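# Close the box lid and leave both apples on the plate

## Task

Return the lid to the top of the box, and make sure that when the scene ends both apples are sitting on the plate.

## Robot and tools

Robot: two arms, left_arm (on the +y side) and right_arm, each ending in a five-finger hand. right_arm has a right hand and left_arm a mirrored left hand. The side names do not match image sides. Base positions in the scene frame: left_arm (+0.024, +0.286, +0.028) m, right_arm (+0.051, -0.302, +0.035) m, each turned only slightly about z. A post stands behind the arms. Loose objects may get brief outside nudges.

Frames: the scene frame has its origin at table height, midway between the nominal bases, +x out over the table, +z up. Reported hand poses (end_effector_position in m, end_effector_quat_wxyz) and all offsets use each arm's own base frame; rotations turn about the Hand target's position.

Hand point: a point 0.05 m in front of the palm and 0.15 m from the wrist mount along the fingers. Its +z runs along straight fingers, +y out of the palm. On the right hand +x points across the palm away from the thumb; on the left hand +x points toward the thumb. Straight fingers reach 0.06-0.07 m past the point and sit 0.06 m behind it along -y. A wrist bracket on the little-finger side can strike things.

Row layout (28 numbers, each in [-1, 1], always the full row even if one arm moves): left dx, dy, dz, rx, ry, rz, then left thumb_turn, thumb_bend, index, middle, ring, little, force_limit, speed; then the same 14 for the right arm. Pose numbers are offsets, not poses: they count from that arm's Hand target as it stood when the action or call began, along that arm's base axes. 1.0 equals 0.6 m or 180 degrees; rx, ry, rz form one rotation vector. All six at 0 asks nothing new of that arm. Repeating an offset moves the arm further.

Hand numbers: thumb_turn -1 beside the palm, +1 opposite the fingers; thumb_bend and each finger -1 straight, +1 curled. force_limit maps -1..+1 to about 0..10 N at the fingertip (0..15 N for both thumb motors). speed rises from near 0 at -1 to full at +0.48 and stays full to +1. There is no 'no change' value: to keep a hand as is, resend the last eight numbers you actually used for it (at first, its hand_measured plus hand_force_limit and hand_speed). With the thumb turned in, the hand wraps objects about 0.035-0.065 m thick, or a handle down to 0.025 m; thumb tip against index pad can pinch light things up to 0.08 m. For a gentle grip close with speed -0.94 or less. To squeeze harder raise force_limit and send a target more closed than hand_measured; to loosen send one more open.

Tools:
execute_actions(actions, cameras): actions is a list of actions, each a table of up to 15 rows of 28 numbers, one row per 1/30 s step; a short table repeats its last row to 15 steps. Every row in an action is an offset from the action's start pose. An empty list returns camera images; cameras picks names (cam_high, cam_left_wrist, cam_right_wrist, or "all").
move(target, speed, blend, blocking, cameras): target is one 28-number row or up to 15 rows; each row's offsets count from the same starting Hand targets, not from the previous row. Straight paths, all arms finishing together, capped at 10 s. speed is path top speed in m/s, 0.002 to 4.3 (default 0.25; turning rate twice that in rad/s), one value or one per target. blend in m rounds corners; 0 stops at each target. Hand numbers of the first target are sent at the start, later ones on arrival. blocking=false returns after about 0.5 s while the move continues. Paths do not avoid obstacles or the other arm.
wait(seconds 0-3600): lets time pass, nothing new sent.
stop(): brakes a running move.
zoom_image(camera, region [x0,y0,x1,y1] in pixels, max 504x504): closer view of the latest image (images are 896x504).
show_instructions(): shows the reference pages.
finished_scene(scene=1): ends the scene, irreversible.

Results: robot state per arm, including Hand target (your last commanded pose after clipping, the base for next offsets), joint positions, velocities, torques, motor temperatures, and hand_measured, hand_stopped_by (moving, target, force, stalled, fault) and hand_load_n, each six values in motor order. A near-zero hand_load_n after grasping means the grip is lost. move adds a 'move:' line: done, off_target, moving, held or fault, plus limits such as paced (pose clipped) or held (steps withheld).

Behaviour: arms track loosely, often resting 1-3 cm (up to 5 cm) low from friction or weight; send the missing distance as a fresh offset. Orientation is clipped to 40 degrees from current per step. Near the base a small move can swing the whole arm. An arm blocked by something keeps pushing until commanded back past its hand point. Fast moves overshoot and hit harder.

Avoid: dropping anything even a few mm, releasing moving parts, fast impacts, hard pushes, ramming fixed things, letting crockery fall more than a few cm, anything leaving the table, contact or gripping between the two hands, excessive finger loads, and long stretched holds that overheat motors (85 °C warning, 100 °C arm drops for 30-60 s). The final state must hold with the robot let go.

Each tool is called as name(argument=value, ...) on one line, values as JSON.

Reference images:

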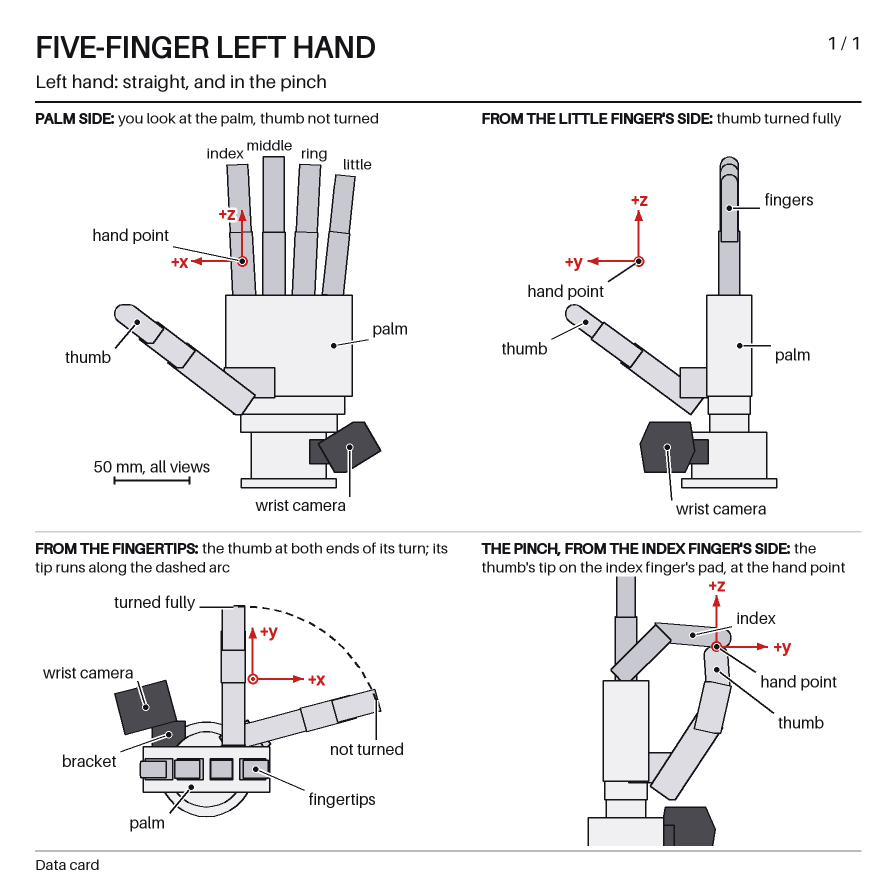

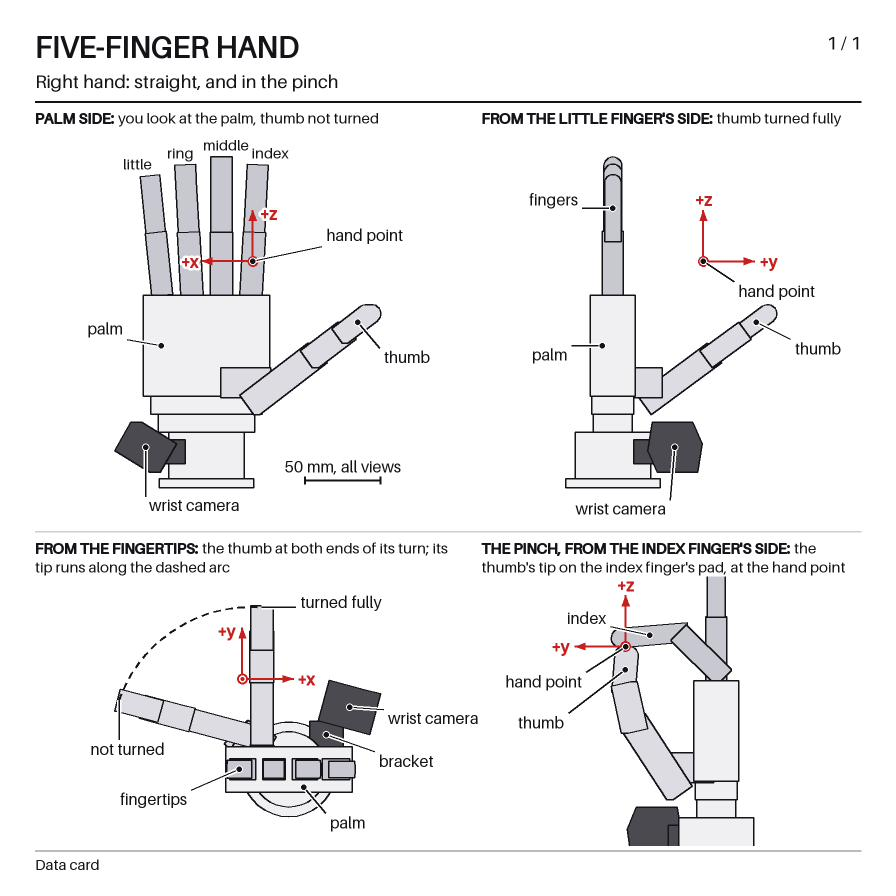

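## Session

execute_actions(actions=[])

Scene clock: 0.00 s.
left_arm: end_effector_position=(+0.5714, +0.0253, +0.1778) hand_measured=(-1.000, -1.000, -1.000, -1.000, -1.000, -1.000) hand_load_n=(+0.0, +0.0, +0.0, +0.0, +0.0, +0.0) hand_stopped_by=(target, target, target, target, target, target) hand_force_limit=0.00 hand_speed=-0.80 end_effector_quat_wxyz=(+0.571, -0.034, +0.655, -0.493) | right_arm: end_effector_position=(+0.5387, +0.0428, +0.4268) hand_measured=(-1.000, -1.000, -1.000, -1.000, -1.000, -1.000) hand_load_n=(+0.0, +0.0, +0.0, +0.0, +0.0, +0.0) hand_stopped_by=(target, target, target, target, target, target) hand_force_limit=0.00 hand_speed=-0.80 end_effector_quat_wxyz=(+0.508, -0.505, +0.501, -0.486)
Joint positions: left_arm=[0.319 1.65 0.72 1.177 0.964 0.603] | right_arm=[0.017 1.044 1.038 -0.006 -0.01 0.017]
Joint velocities: within noise
Joint torques (N m): no reading
Motor temperatures (°C): left_arm=[22 22 21 22 20 22] | right_arm=[25 22 19 22 20 23]
Heat: left arm: hottest waist 22 °C; right arm: hottest waist 25 °C.
Hand target: left_arm +0.5762, +0.0269, +0.1844; +0.577, -0.029, +0.652, -0.491 | right_arm +0.5406, +0.0428, +0.4412; +0.514, -0.499, +0.494, -0.492

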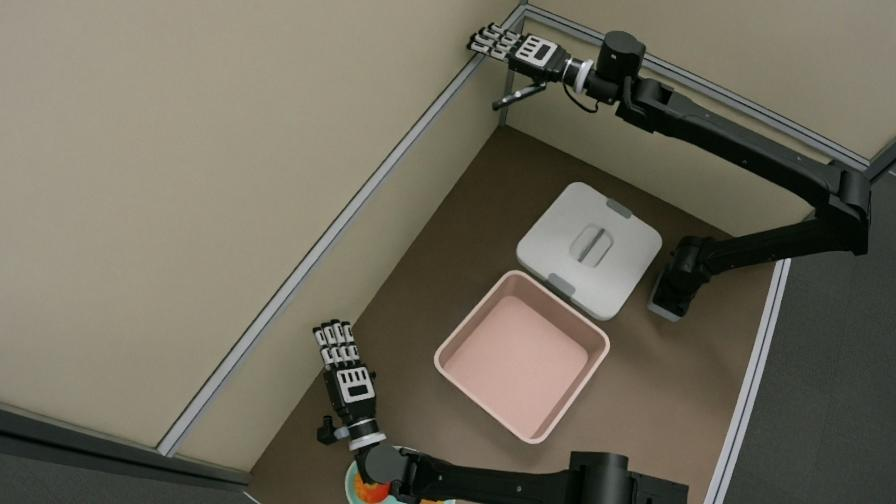

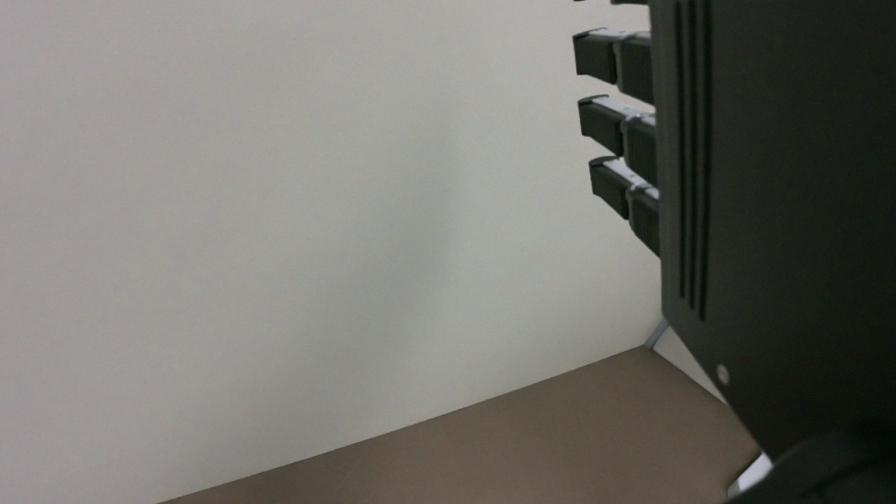

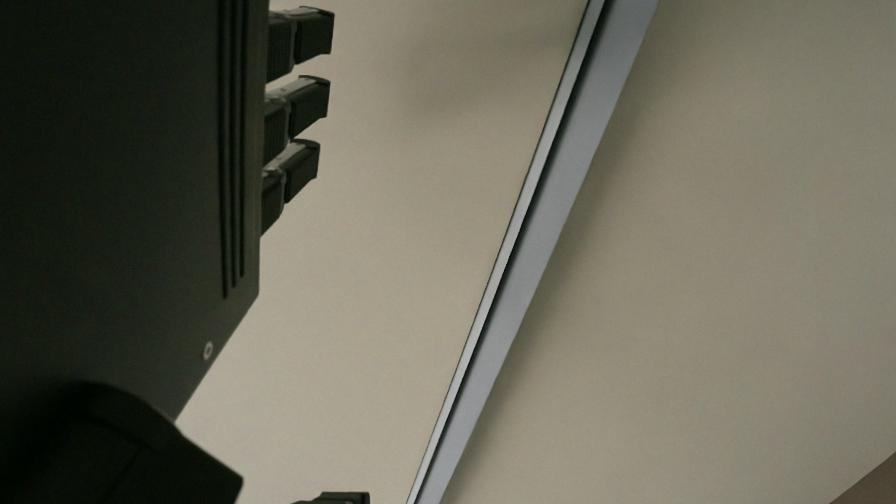

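zoom_image(camera="cam_high", region=[500, 160, 700, 340])

zoom_image(camera="cam_high", region=[300, 300, 700, 504])

Scaled by 2.520.

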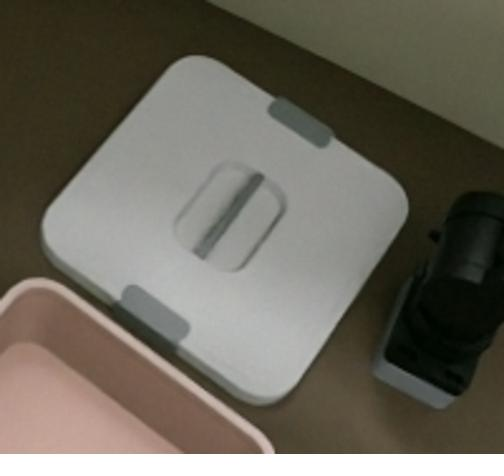

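Scaled by 1.260.

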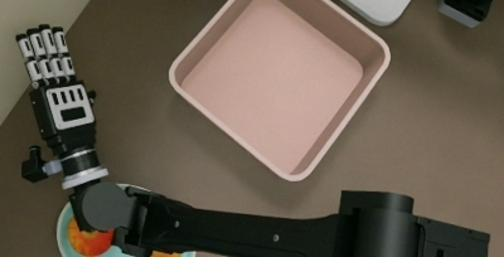

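move(target=[[0,0,0.33,0,0,0,-1,-1,-1,-1,-1,-1,0,-0.8,0,0,0,0,0,0,-1,-1,-1,-1,-1,-1,0,-0.8],[-0.3,0.1,0.4,0,0,0,-1,-1,-1,-1,-1,-1,0,-0.8,-0.35,0,0,0,0,0,-1,-1,-1,-1,-1,-1,0,-0.8]], cameras=["all"], blend=0.03)

Scene clock: 7.50 s.
left_arm: end_effector_position=(+0.3971, +0.0808, +0.4329) hand_measured=(-1.000, -1.000, -1.000, -1.000, -1.000, -1.000) hand_load_n=(+0.0, +0.0, +0.0, +0.0, +0.0, +0.0) hand_stopped_by=(target, target, target, target, target, target) hand_force_limit=0.00 hand_speed=-0.80 end_effector_quat_wxyz=(+0.580, -0.017, +0.652, -0.488) | right_arm: end_effector_position=(+0.3276, +0.0402, +0.4539) hand_measured=(-1.000, -1.000, -1.000, -1.000, -1.000, -1.000) hand_load_n=(+0.0, +0.0, +0.0, -0.5, +0.0, +0.0) hand_stopped_by=(target, target, target, target, target, target) hand_force_limit=0.00 hand_speed=-0.80 end_effector_quat_wxyz=(+0.520, -0.490, +0.488, -0.500)
Joint positions: left_arm=[0.697 0.946 0.798 0.802 1.322 0.206] | right_arm=[0.035 0.434 0.84 -0.363 0.014 0.017]
Joint torques (N m): left_arm=[0.97 -3.08 9.24 1.1 -0.46 -0.18] | right_arm=[1.32 2.84 7.2 1.05 0.15 -0.01]
Heat: left arm: hottest elbow 23 °C; right arm: hottest waist 25 °C.
Hand target: left_arm +0.3963, +0.0870, +0.4243; +0.577, -0.029, +0.652, -0.491 | right_arm +0.3305, +0.0428, +0.4412; +0.514, -0.500, +0.494, -0.492
Off the commanded pose: left_arm 0.010 m, 1 deg | right_arm 0.013 m, 2 deg.
move: off_target (right_arm)

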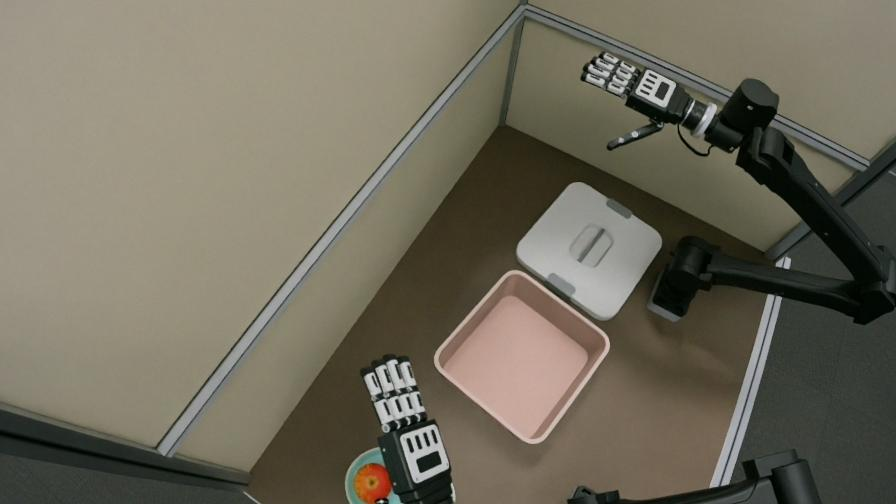

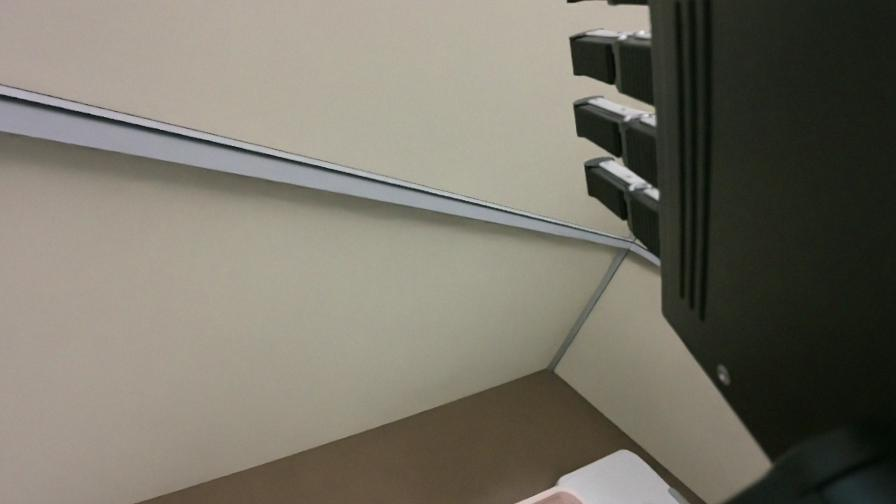

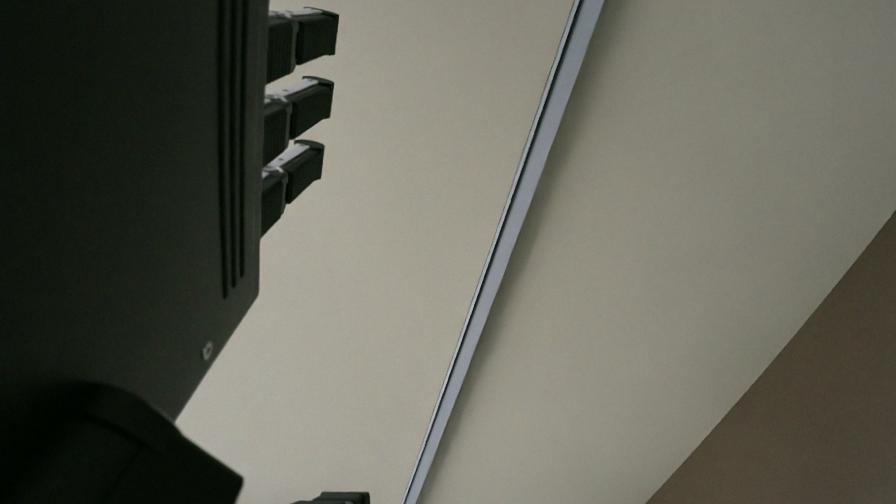

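move(target=[-0.25,0,-0.1,0,0,0.206,-1,-1,-1,-1,-1,-1,0,-0.8,-0.134,-0.121,-0.235,0,0.25,0,-1,-1,-1,-1,-1,-1,0,-0.8], cameras=["all"])

Scene clock: 10.40 s.
left_arm: end_effector_position=(+0.2473, +0.0813, +0.3731) hand_measured=(-1.000, -1.000, -1.000, -1.000, -1.000, -1.000) hand_load_n=(+0.0, +0.0, +0.0, +0.0, +0.0, +0.0) hand_stopped_by=(target, target, target, target, target, target) hand_force_limit=0.00 hand_speed=-0.80 end_effector_quat_wxyz=(+0.704, -0.227, +0.607, -0.289) | right_arm: end_effector_position=(+0.2459, -0.0254, +0.2751) hand_measured=(-1.000, -1.000, -1.000, -1.000, -1.000, -1.000) hand_load_n=(+0.0, +0.0, +0.0, +0.0, +0.0, +0.0) hand_stopped_by=(target, target, target, target, target, target) hand_force_limit=0.00 hand_speed=-0.80 end_effector_quat_wxyz=(-0.280, +0.651, -0.662, +0.244)
Joint positions: left_arm=[0.969 0.113 0.497 -0.093 0.981 0.581] | right_arm=[-0.399 0.625 0.903 -1.143 -0.311 -0.267]
Joint torques (N m): left_arm=[1.2 4.31 9.13 0.9 -0.14 0.06] | right_arm=[-0.26 0.56 11.71 0.61 -0.23 -0.09]
Heat: left arm: hottest elbow 23 °C; right arm: hottest waist 25 °C.
Hand target: left_arm +0.2463, +0.0870, +0.3642; +0.703, -0.235, +0.609, -0.282 | right_arm +0.2501, -0.0298, +0.3001; -0.286, +0.650, -0.654, +0.263
Off the commanded pose: left_arm 0.011 m, 1 deg | right_arm 0.026 m, 3 deg.
move: off_target (left_arm, right_arm)

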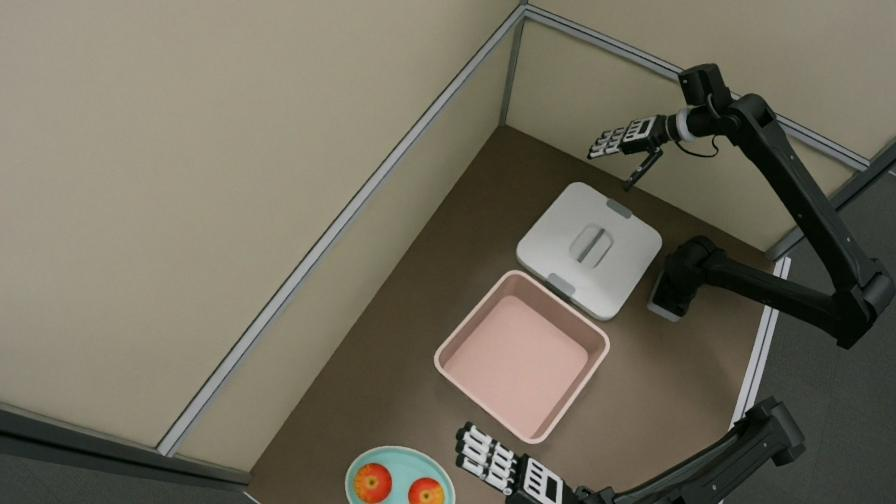

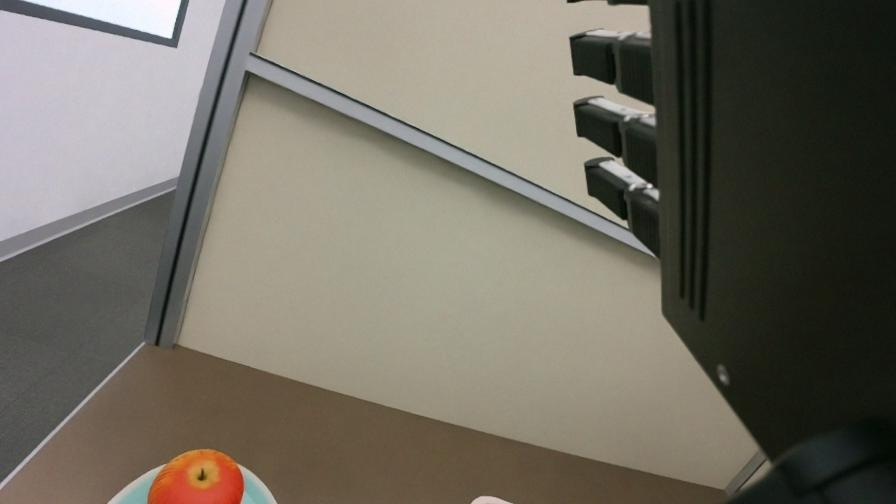

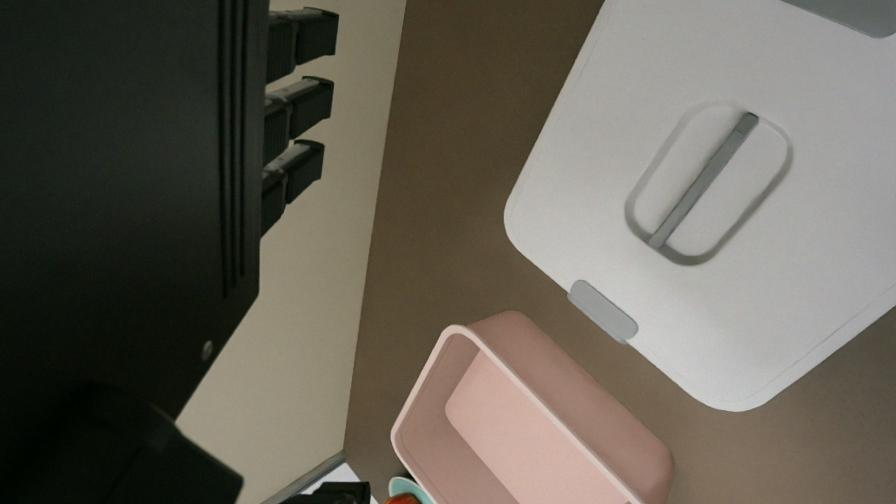

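zoom_image(camera="cam_right_wrist", region=[560, 60, 860, 300])

zoom_image(camera="cam_high", region=[300, 160, 720, 504])

Scaled by 1.680.

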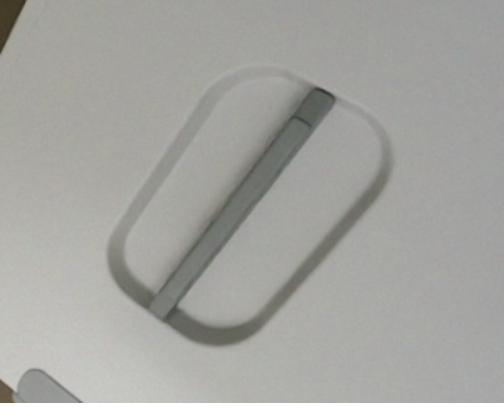

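Scaled by 1.200.

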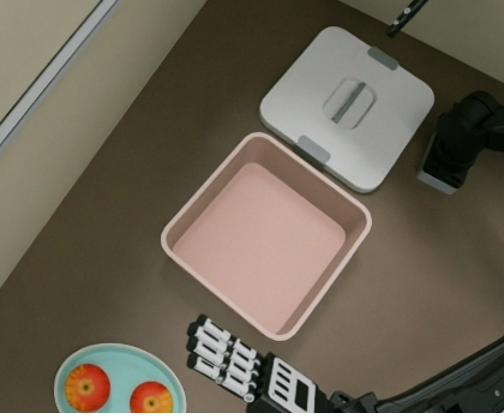

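move(target=[0,0,0,0,0,0,-1,-1,-1,-1,-1,-1,0,-0.8,0.05,0.083,-0.217,-0.002,-0.028,-0.044,1,-0.65,0,0,1,1,0,-0.3], cameras=["all"], speed=0.12)

Scene clock: 18.23 s.
left_arm: end_effector_position=(+0.2473, +0.0813, +0.3731) hand_measured=(-1.000, -1.000, -1.000, -1.000, -1.000, -1.000) hand_load_n=(+0.0, +0.0, -0.5, +0.0, +0.0, +0.0) hand_stopped_by=(target, target, target, target, target, target) hand_force_limit=0.00 hand_speed=-0.80 end_effector_quat_wxyz=(+0.704, -0.227, +0.607, -0.289) | right_arm: end_effector_position=(+0.2783, +0.0176, +0.1707) hand_measured=(+1.000, -0.650, +0.000, +0.000, +1.000, +1.000) hand_load_n=(+0.0, +0.0, +0.0, +0.0, +0.0, +0.0) hand_stopped_by=(target, target, target, target, target, target) hand_force_limit=0.00 hand_speed=-0.30 end_effector_quat_wxyz=(+0.287, -0.595, +0.684, -0.310)
Joint positions: left_arm=[0.969 0.113 0.497 -0.093 0.981 0.581] | right_arm=[-0.015 0.518 0.549 -0.731 0.072 0.091]
Joint torques (N m): left_arm=[1.2 4.25 9.13 0.9 -0.14 0.07] | right_arm=[1.2 0.15 7.66 1.87 0.19 0.07]
Heat: left arm: hottest elbow 25 °C; right arm: hottest waist 25 °C.
Hand target: left_arm +0.2463, +0.0870, +0.3642; +0.703, -0.235, +0.609, -0.282 | right_arm +0.2801, +0.0200, +0.1700; +0.293, -0.591, +0.683, -0.313
Off the commanded pose: left_arm 0.011 m, 1 deg | right_arm 0.003 m, 1 deg.
move: done

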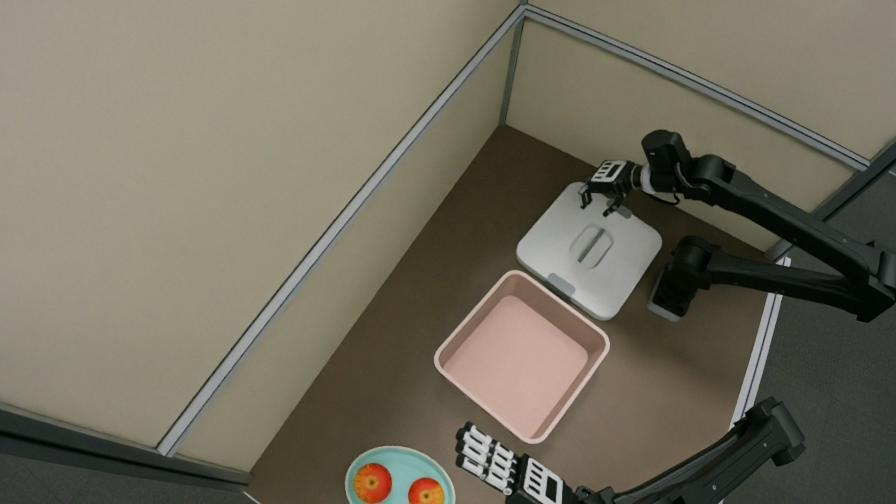

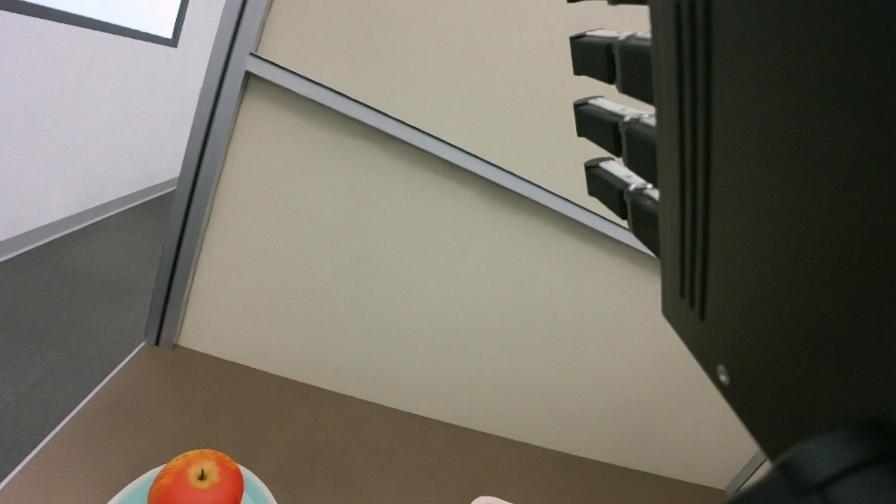

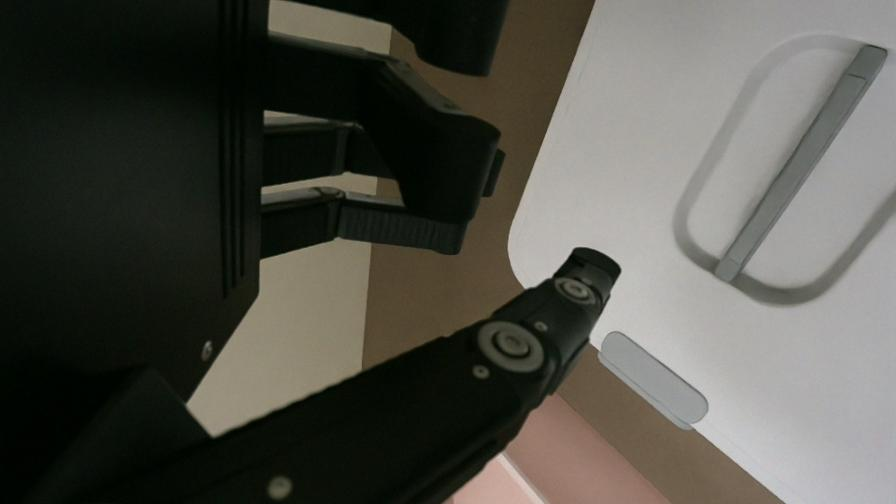

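zoom_image(camera="cam_high", region=[540, 130, 680, 290])

Scaled by 3.150.

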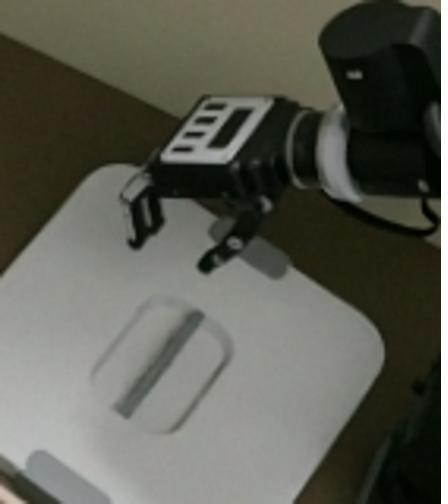

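move(target=[0,0,0,0,0,0,-1,-1,-1,-1,-1,-1,0,-0.8,0,0,-0.117,0,0,0,1,-0.65,0,0,1,1,0,-0.3], cameras=["cam_high", "cam_right_wrist"], speed=0.1)

zoom_image(camera="cam_high", region=[540, 130, 680, 290])

Scene clock: 20.30 s.
left_arm: end_effector_position=(+0.2473, +0.0813, +0.3731) hand_measured=(-1.000, -1.000, -1.000, -1.000, -1.000, -1.000) hand_load_n=(+0.0, +0.0, +0.0, +0.0, +0.0, +0.0) hand_stopped_by=(target, target, target, target, target, target) hand_force_limit=0.00 hand_speed=-0.80 end_effector_quat_wxyz=(+0.704, -0.227, +0.607, -0.289) | right_arm: end_effector_position=(+0.2790, +0.0175, +0.1049) hand_measured=(+1.000, -0.650, +0.000, +0.000, +1.000, +1.000) hand_load_n=(+0.0, +0.5, +0.0, +0.0, +0.0, +0.0) hand_stopped_by=(target, target, target, target, target, target) hand_force_limit=0.00 hand_speed=-0.30 end_effector_quat_wxyz=(+0.292, -0.592, +0.682, -0.315)
Joint positions: left_arm=[0.969 0.113 0.497 -0.093 0.981 0.581] | right_arm=[-0.015 0.524 0.37 -0.53 0.072 0.091]
Joint torques (N m): left_arm=[1.2 4.25 9.11 0.91 -0.14 0.06] | right_arm=[1.32 1.67 7.62 1.78 0.15 0.07]
Heat: left arm: hottest elbow 25 °C; right arm: hottest waist 24 °C.
Hand target: left_arm +0.2463, +0.0870, +0.3642; +0.703, -0.235, +0.609, -0.282 | right_arm +0.2801, +0.0199, +0.0998; +0.293, -0.592, +0.683, -0.313
Off the commanded pose: left_arm 0.011 m, 1 deg | right_arm 0.006 m, 0 deg.
move: done

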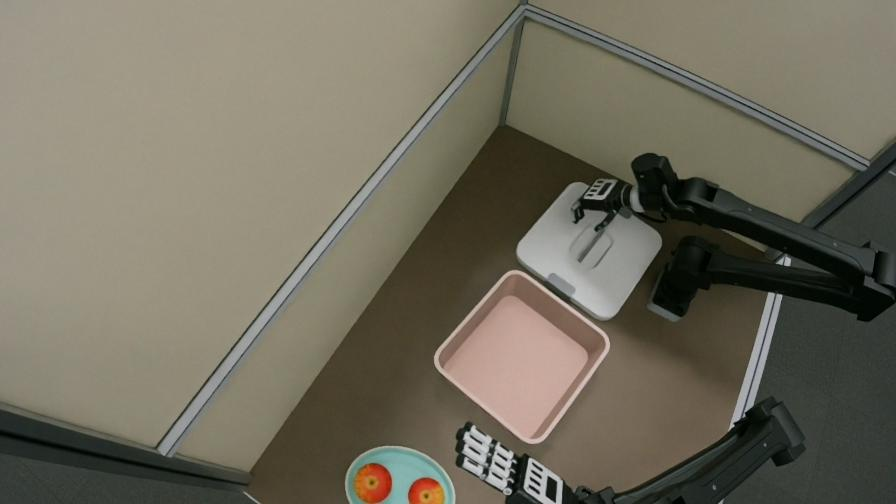

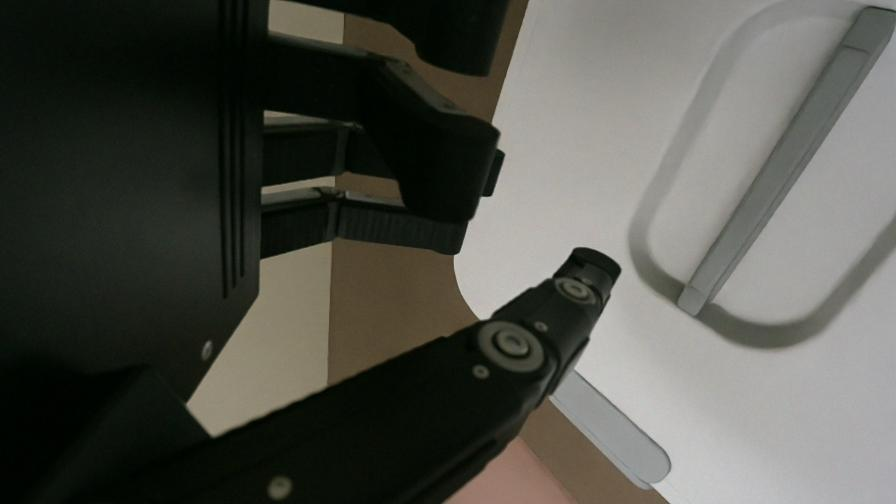

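Scaled by 3.150.

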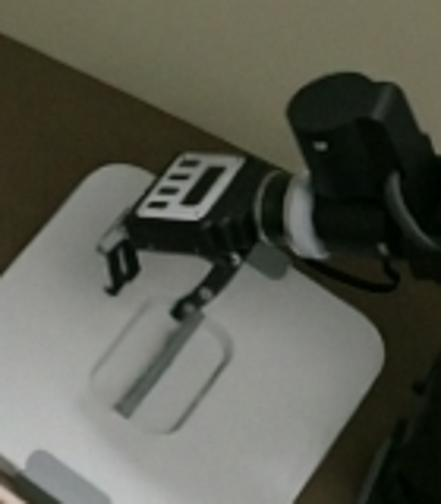

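move(target=[0,0,0,0,0,0,-1,-1,-1,-1,-1,-1,0,-0.8,-0.042,-0.033,-0.075,0,0,0,1,-0.65,0,0,1,1,0,-0.3], cameras=["cam_high", "cam_right_wrist"], speed=0.08)

zoom_image(camera="cam_high", region=[540, 170, 680, 330])

Scene clock: 22.13 s.
left_arm: end_effector_position=(+0.2473, +0.0813, +0.3731) hand_measured=(-1.000, -1.000, -1.000, -1.000, -1.000, -1.000) hand_load_n=(+0.0, +0.0, +0.0, +0.0, +0.0, +0.0) hand_stopped_by=(target, target, target, target, target, target) hand_force_limit=0.00 hand_speed=-0.80 end_effector_quat_wxyz=(+0.704, -0.227, +0.607, -0.289) | right_arm: end_effector_position=(+0.2537, +0.0024, +0.0555) hand_measured=(+1.000, -0.650, +0.000, +0.000, +1.000, +1.000) hand_load_n=(+0.0, +0.0, +0.0, +0.0, +0.0, +0.0) hand_stopped_by=(target, target, target, target, target, target) hand_force_limit=0.00 hand_speed=-0.30 end_effector_quat_wxyz=(+0.290, -0.593, +0.687, -0.305)
Joint positions: left_arm=[0.969 0.113 0.497 -0.093 0.981 0.581] | right_arm=[-0.14 0.464 0.234 -0.472 -0.031 0.022]
Joint torques (N m): left_arm=[1.26 4.19 9.13 0.9 -0.14 0.06] | right_arm=[0.15 0.67 7.39 1.98 -0.06 -0.11]
Heat: left arm: hottest elbow 25 °C; right arm: hottest waist 24 °C.
Hand target: left_arm +0.2463, +0.0870, +0.3642; +0.703, -0.235, +0.609, -0.282 | right_arm +0.2548, +0.0001, +0.0546; +0.293, -0.592, +0.683, -0.312
Off the commanded pose: left_arm 0.011 m, 1 deg | right_arm 0.003 m, 1 deg.
move: done

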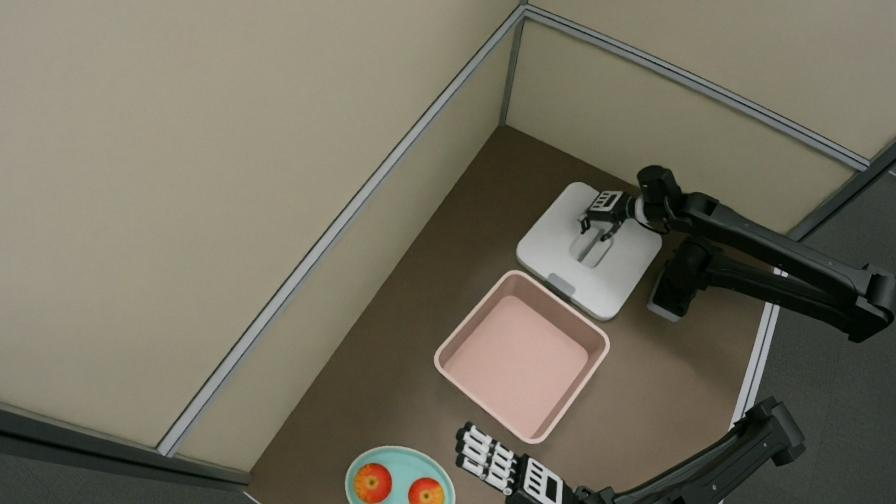

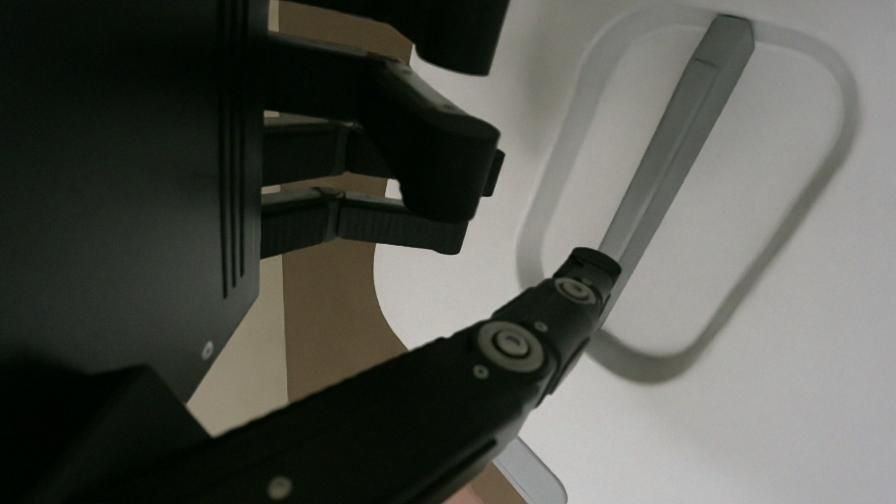

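Scaled by 3.150.

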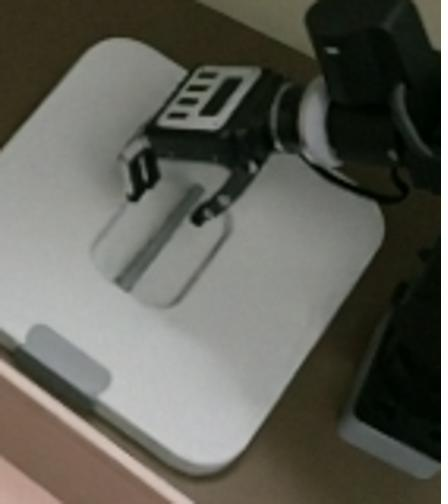

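move(target=[0,0,0,0,0,0,-1,-1,-1,-1,-1,-1,0,-0.8,-0.01,-0.002,-0.037,0,0,0,1,-0.65,0,0,1,1,0,-0.3], cameras=["cam_high", "cam_right_wrist"], speed=0.05)

zoom_image(camera="cam_high", region=[540, 170, 680, 330])

Scene clock: 23.57 s.
left_arm: end_effector_position=(+0.2473, +0.0813, +0.3731) hand_measured=(-1.000, -1.000, -1.000, -1.000, -1.000, -1.000) hand_load_n=(+0.0, +0.0, +0.0, +0.0, +0.0, +0.0) hand_stopped_by=(target, target, target, target, target, target) hand_force_limit=0.00 hand_speed=-0.80 end_effector_quat_wxyz=(+0.704, -0.227, +0.607, -0.289) | right_arm: end_effector_position=(+0.2483, +0.0014, +0.0345) hand_measured=(+1.000, -0.650, +0.000, +0.000, +1.000, +1.000) hand_load_n=(+0.0, +0.0, +0.0, +0.0, +0.0, +0.0) hand_stopped_by=(target, target, target, target, target, target) hand_force_limit=0.00 hand_speed=-0.30 end_effector_quat_wxyz=(+0.292, -0.592, +0.686, -0.306)
Joint positions: left_arm=[0.969 0.113 0.497 -0.093 0.981 0.581] | right_arm=[-0.154 0.461 0.175 -0.411 -0.044 0.012]
Joint torques (N m): left_arm=[1.14 4.25 9.14 0.9 -0.14 0.06] | right_arm=[-0.38 1.03 7.2 1.95 -0.04 -0.08]
Heat: left arm: hottest elbow 25 °C; right arm: hottest waist 24 °C.
Hand target: left_arm +0.2463, +0.0870, +0.3642; +0.703, -0.235, +0.609, -0.282 | right_arm +0.2488, -0.0010, +0.0325; +0.293, -0.592, +0.683, -0.312
Off the commanded pose: left_arm 0.011 m, 1 deg | right_arm 0.003 m, 1 deg.
move: done

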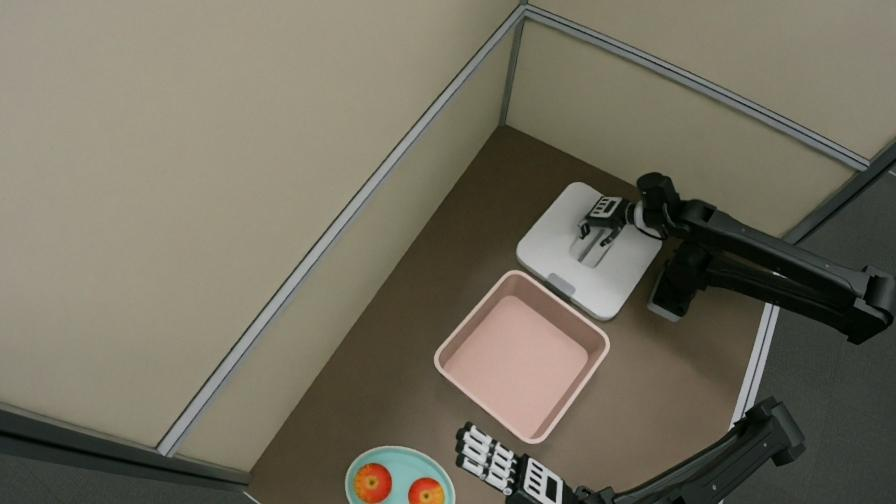

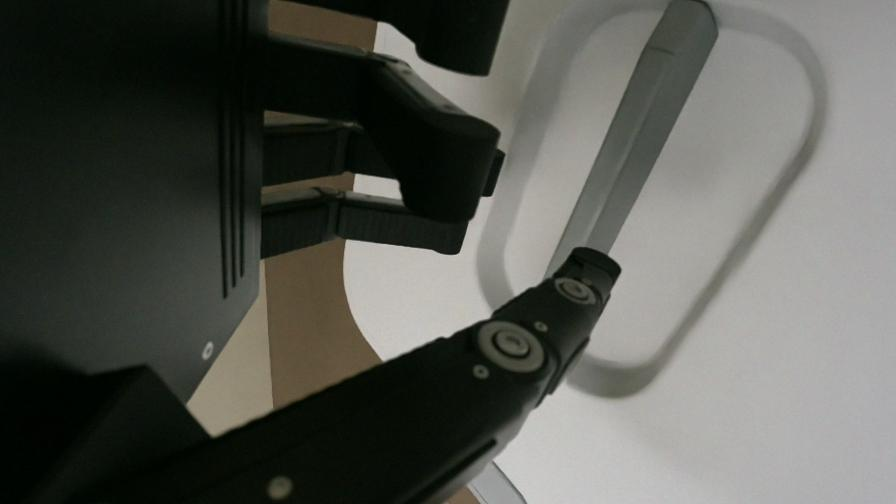

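Scaled by 3.150.

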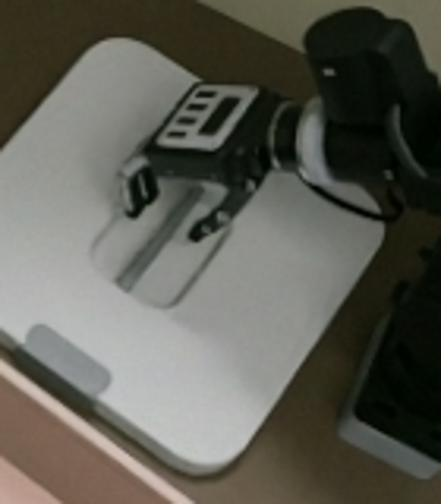

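move(target=[0,0,0,0,0,0,-1,-1,-1,-1,-1,-1,0,-0.8,0,0,-0.022,0,0,0,1,-0.65,0,0,1,1,0,-0.3], cameras=["cam_high", "cam_right_wrist"], speed=0.04)

zoom_image(camera="cam_high", region=[540, 170, 680, 330])

Scene clock: 24.83 s.
left_arm: end_effector_position=(+0.2473, +0.0813, +0.3731) hand_measured=(-1.000, -1.000, -1.000, -1.000, -1.000, -1.000) hand_load_n=(+0.0, +0.0, +0.0, +0.0, +0.0, +0.0) hand_stopped_by=(target, target, target, target, target, target) hand_force_limit=0.00 hand_speed=-0.80 end_effector_quat_wxyz=(+0.704, -0.227, +0.607, -0.289) | right_arm: end_effector_position=(+0.2501, +0.0010, +0.0255) hand_measured=(+1.000, -0.650, +0.000, +0.000, +1.000, +1.000) hand_load_n=(-0.5, +0.0, +0.5, +0.0, +0.0, +0.0) hand_stopped_by=(target, target, target, target, target, target) hand_force_limit=0.00 hand_speed=-0.30 end_effector_quat_wxyz=(+0.297, -0.590, +0.683, -0.312)
Joint positions: left_arm=[0.969 0.113 0.497 -0.093 0.981 0.581] | right_arm=[-0.155 0.476 0.144 -0.349 -0.044 0.011]
Joint torques (N m): left_arm=[1.2 4.25 9.11 0.91 -0.14 0.06] | right_arm=[0.09 2.84 7.16 1.94 -0.04 -0.11]
Motor temperatures (°C): left_arm=[22 22 26 22 20 22] | right_arm=[24 22 23 22 20 23]
Heat: left arm: hottest elbow 26 °C; right arm: hottest waist 24 °C.
Hand target: left_arm +0.2463, +0.0870, +0.3642; +0.703, -0.235, +0.609, -0.282 | right_arm +0.2490, -0.0010, +0.0194; +0.293, -0.592, +0.683, -0.313
Off the commanded pose: left_arm 0.011 m, 1 deg | right_arm 0.007 m, 0 deg.
move: done

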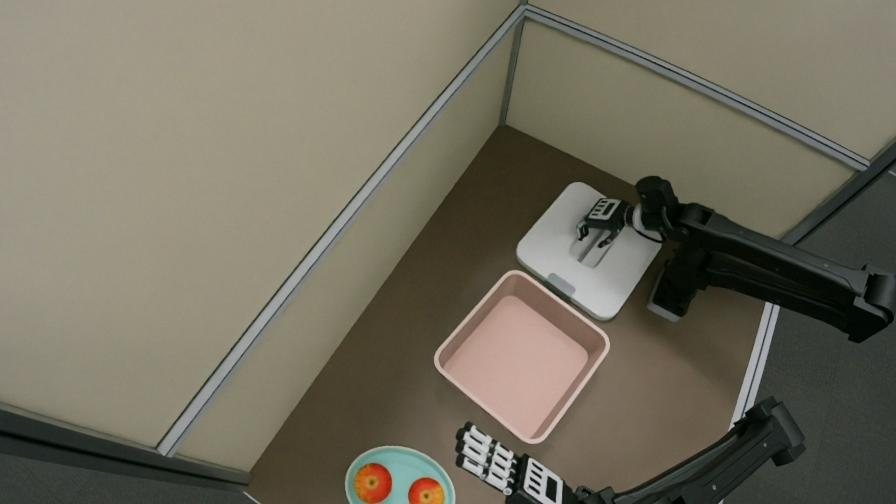

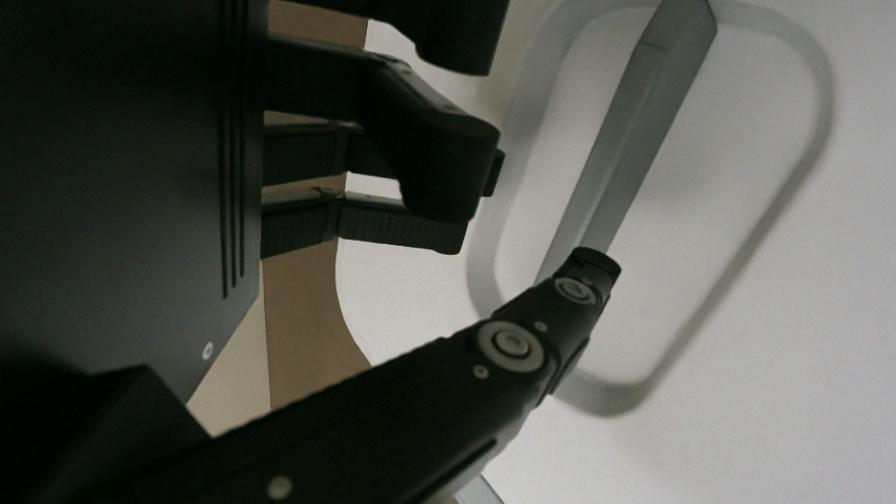

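Scaled by 3.150.

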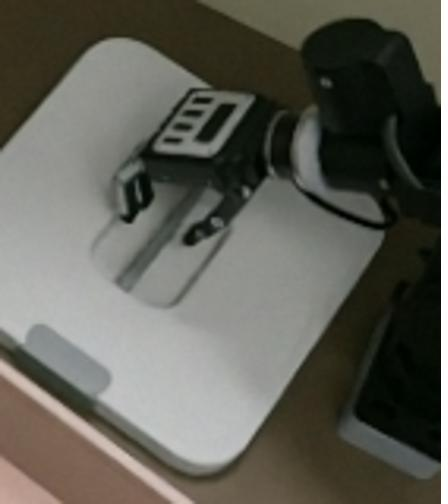

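zoom_image(camera="cam_right_wrist", region=[340, 100, 700, 420])

zoom_image(camera="cam_high", region=[560, 190, 630, 280])

Scaled by 1.400.

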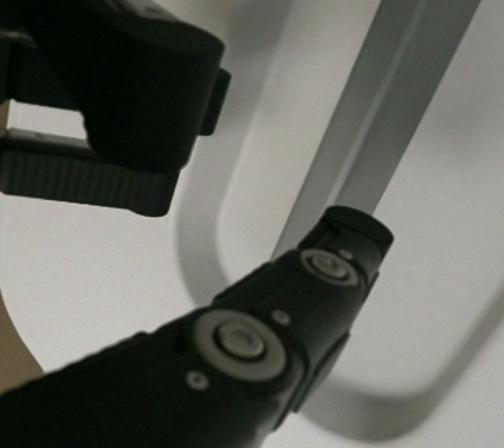

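Scaled by 5.600.

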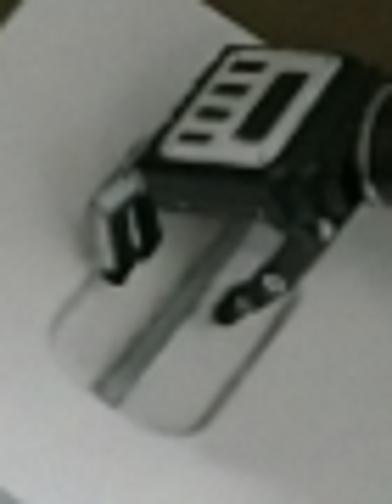

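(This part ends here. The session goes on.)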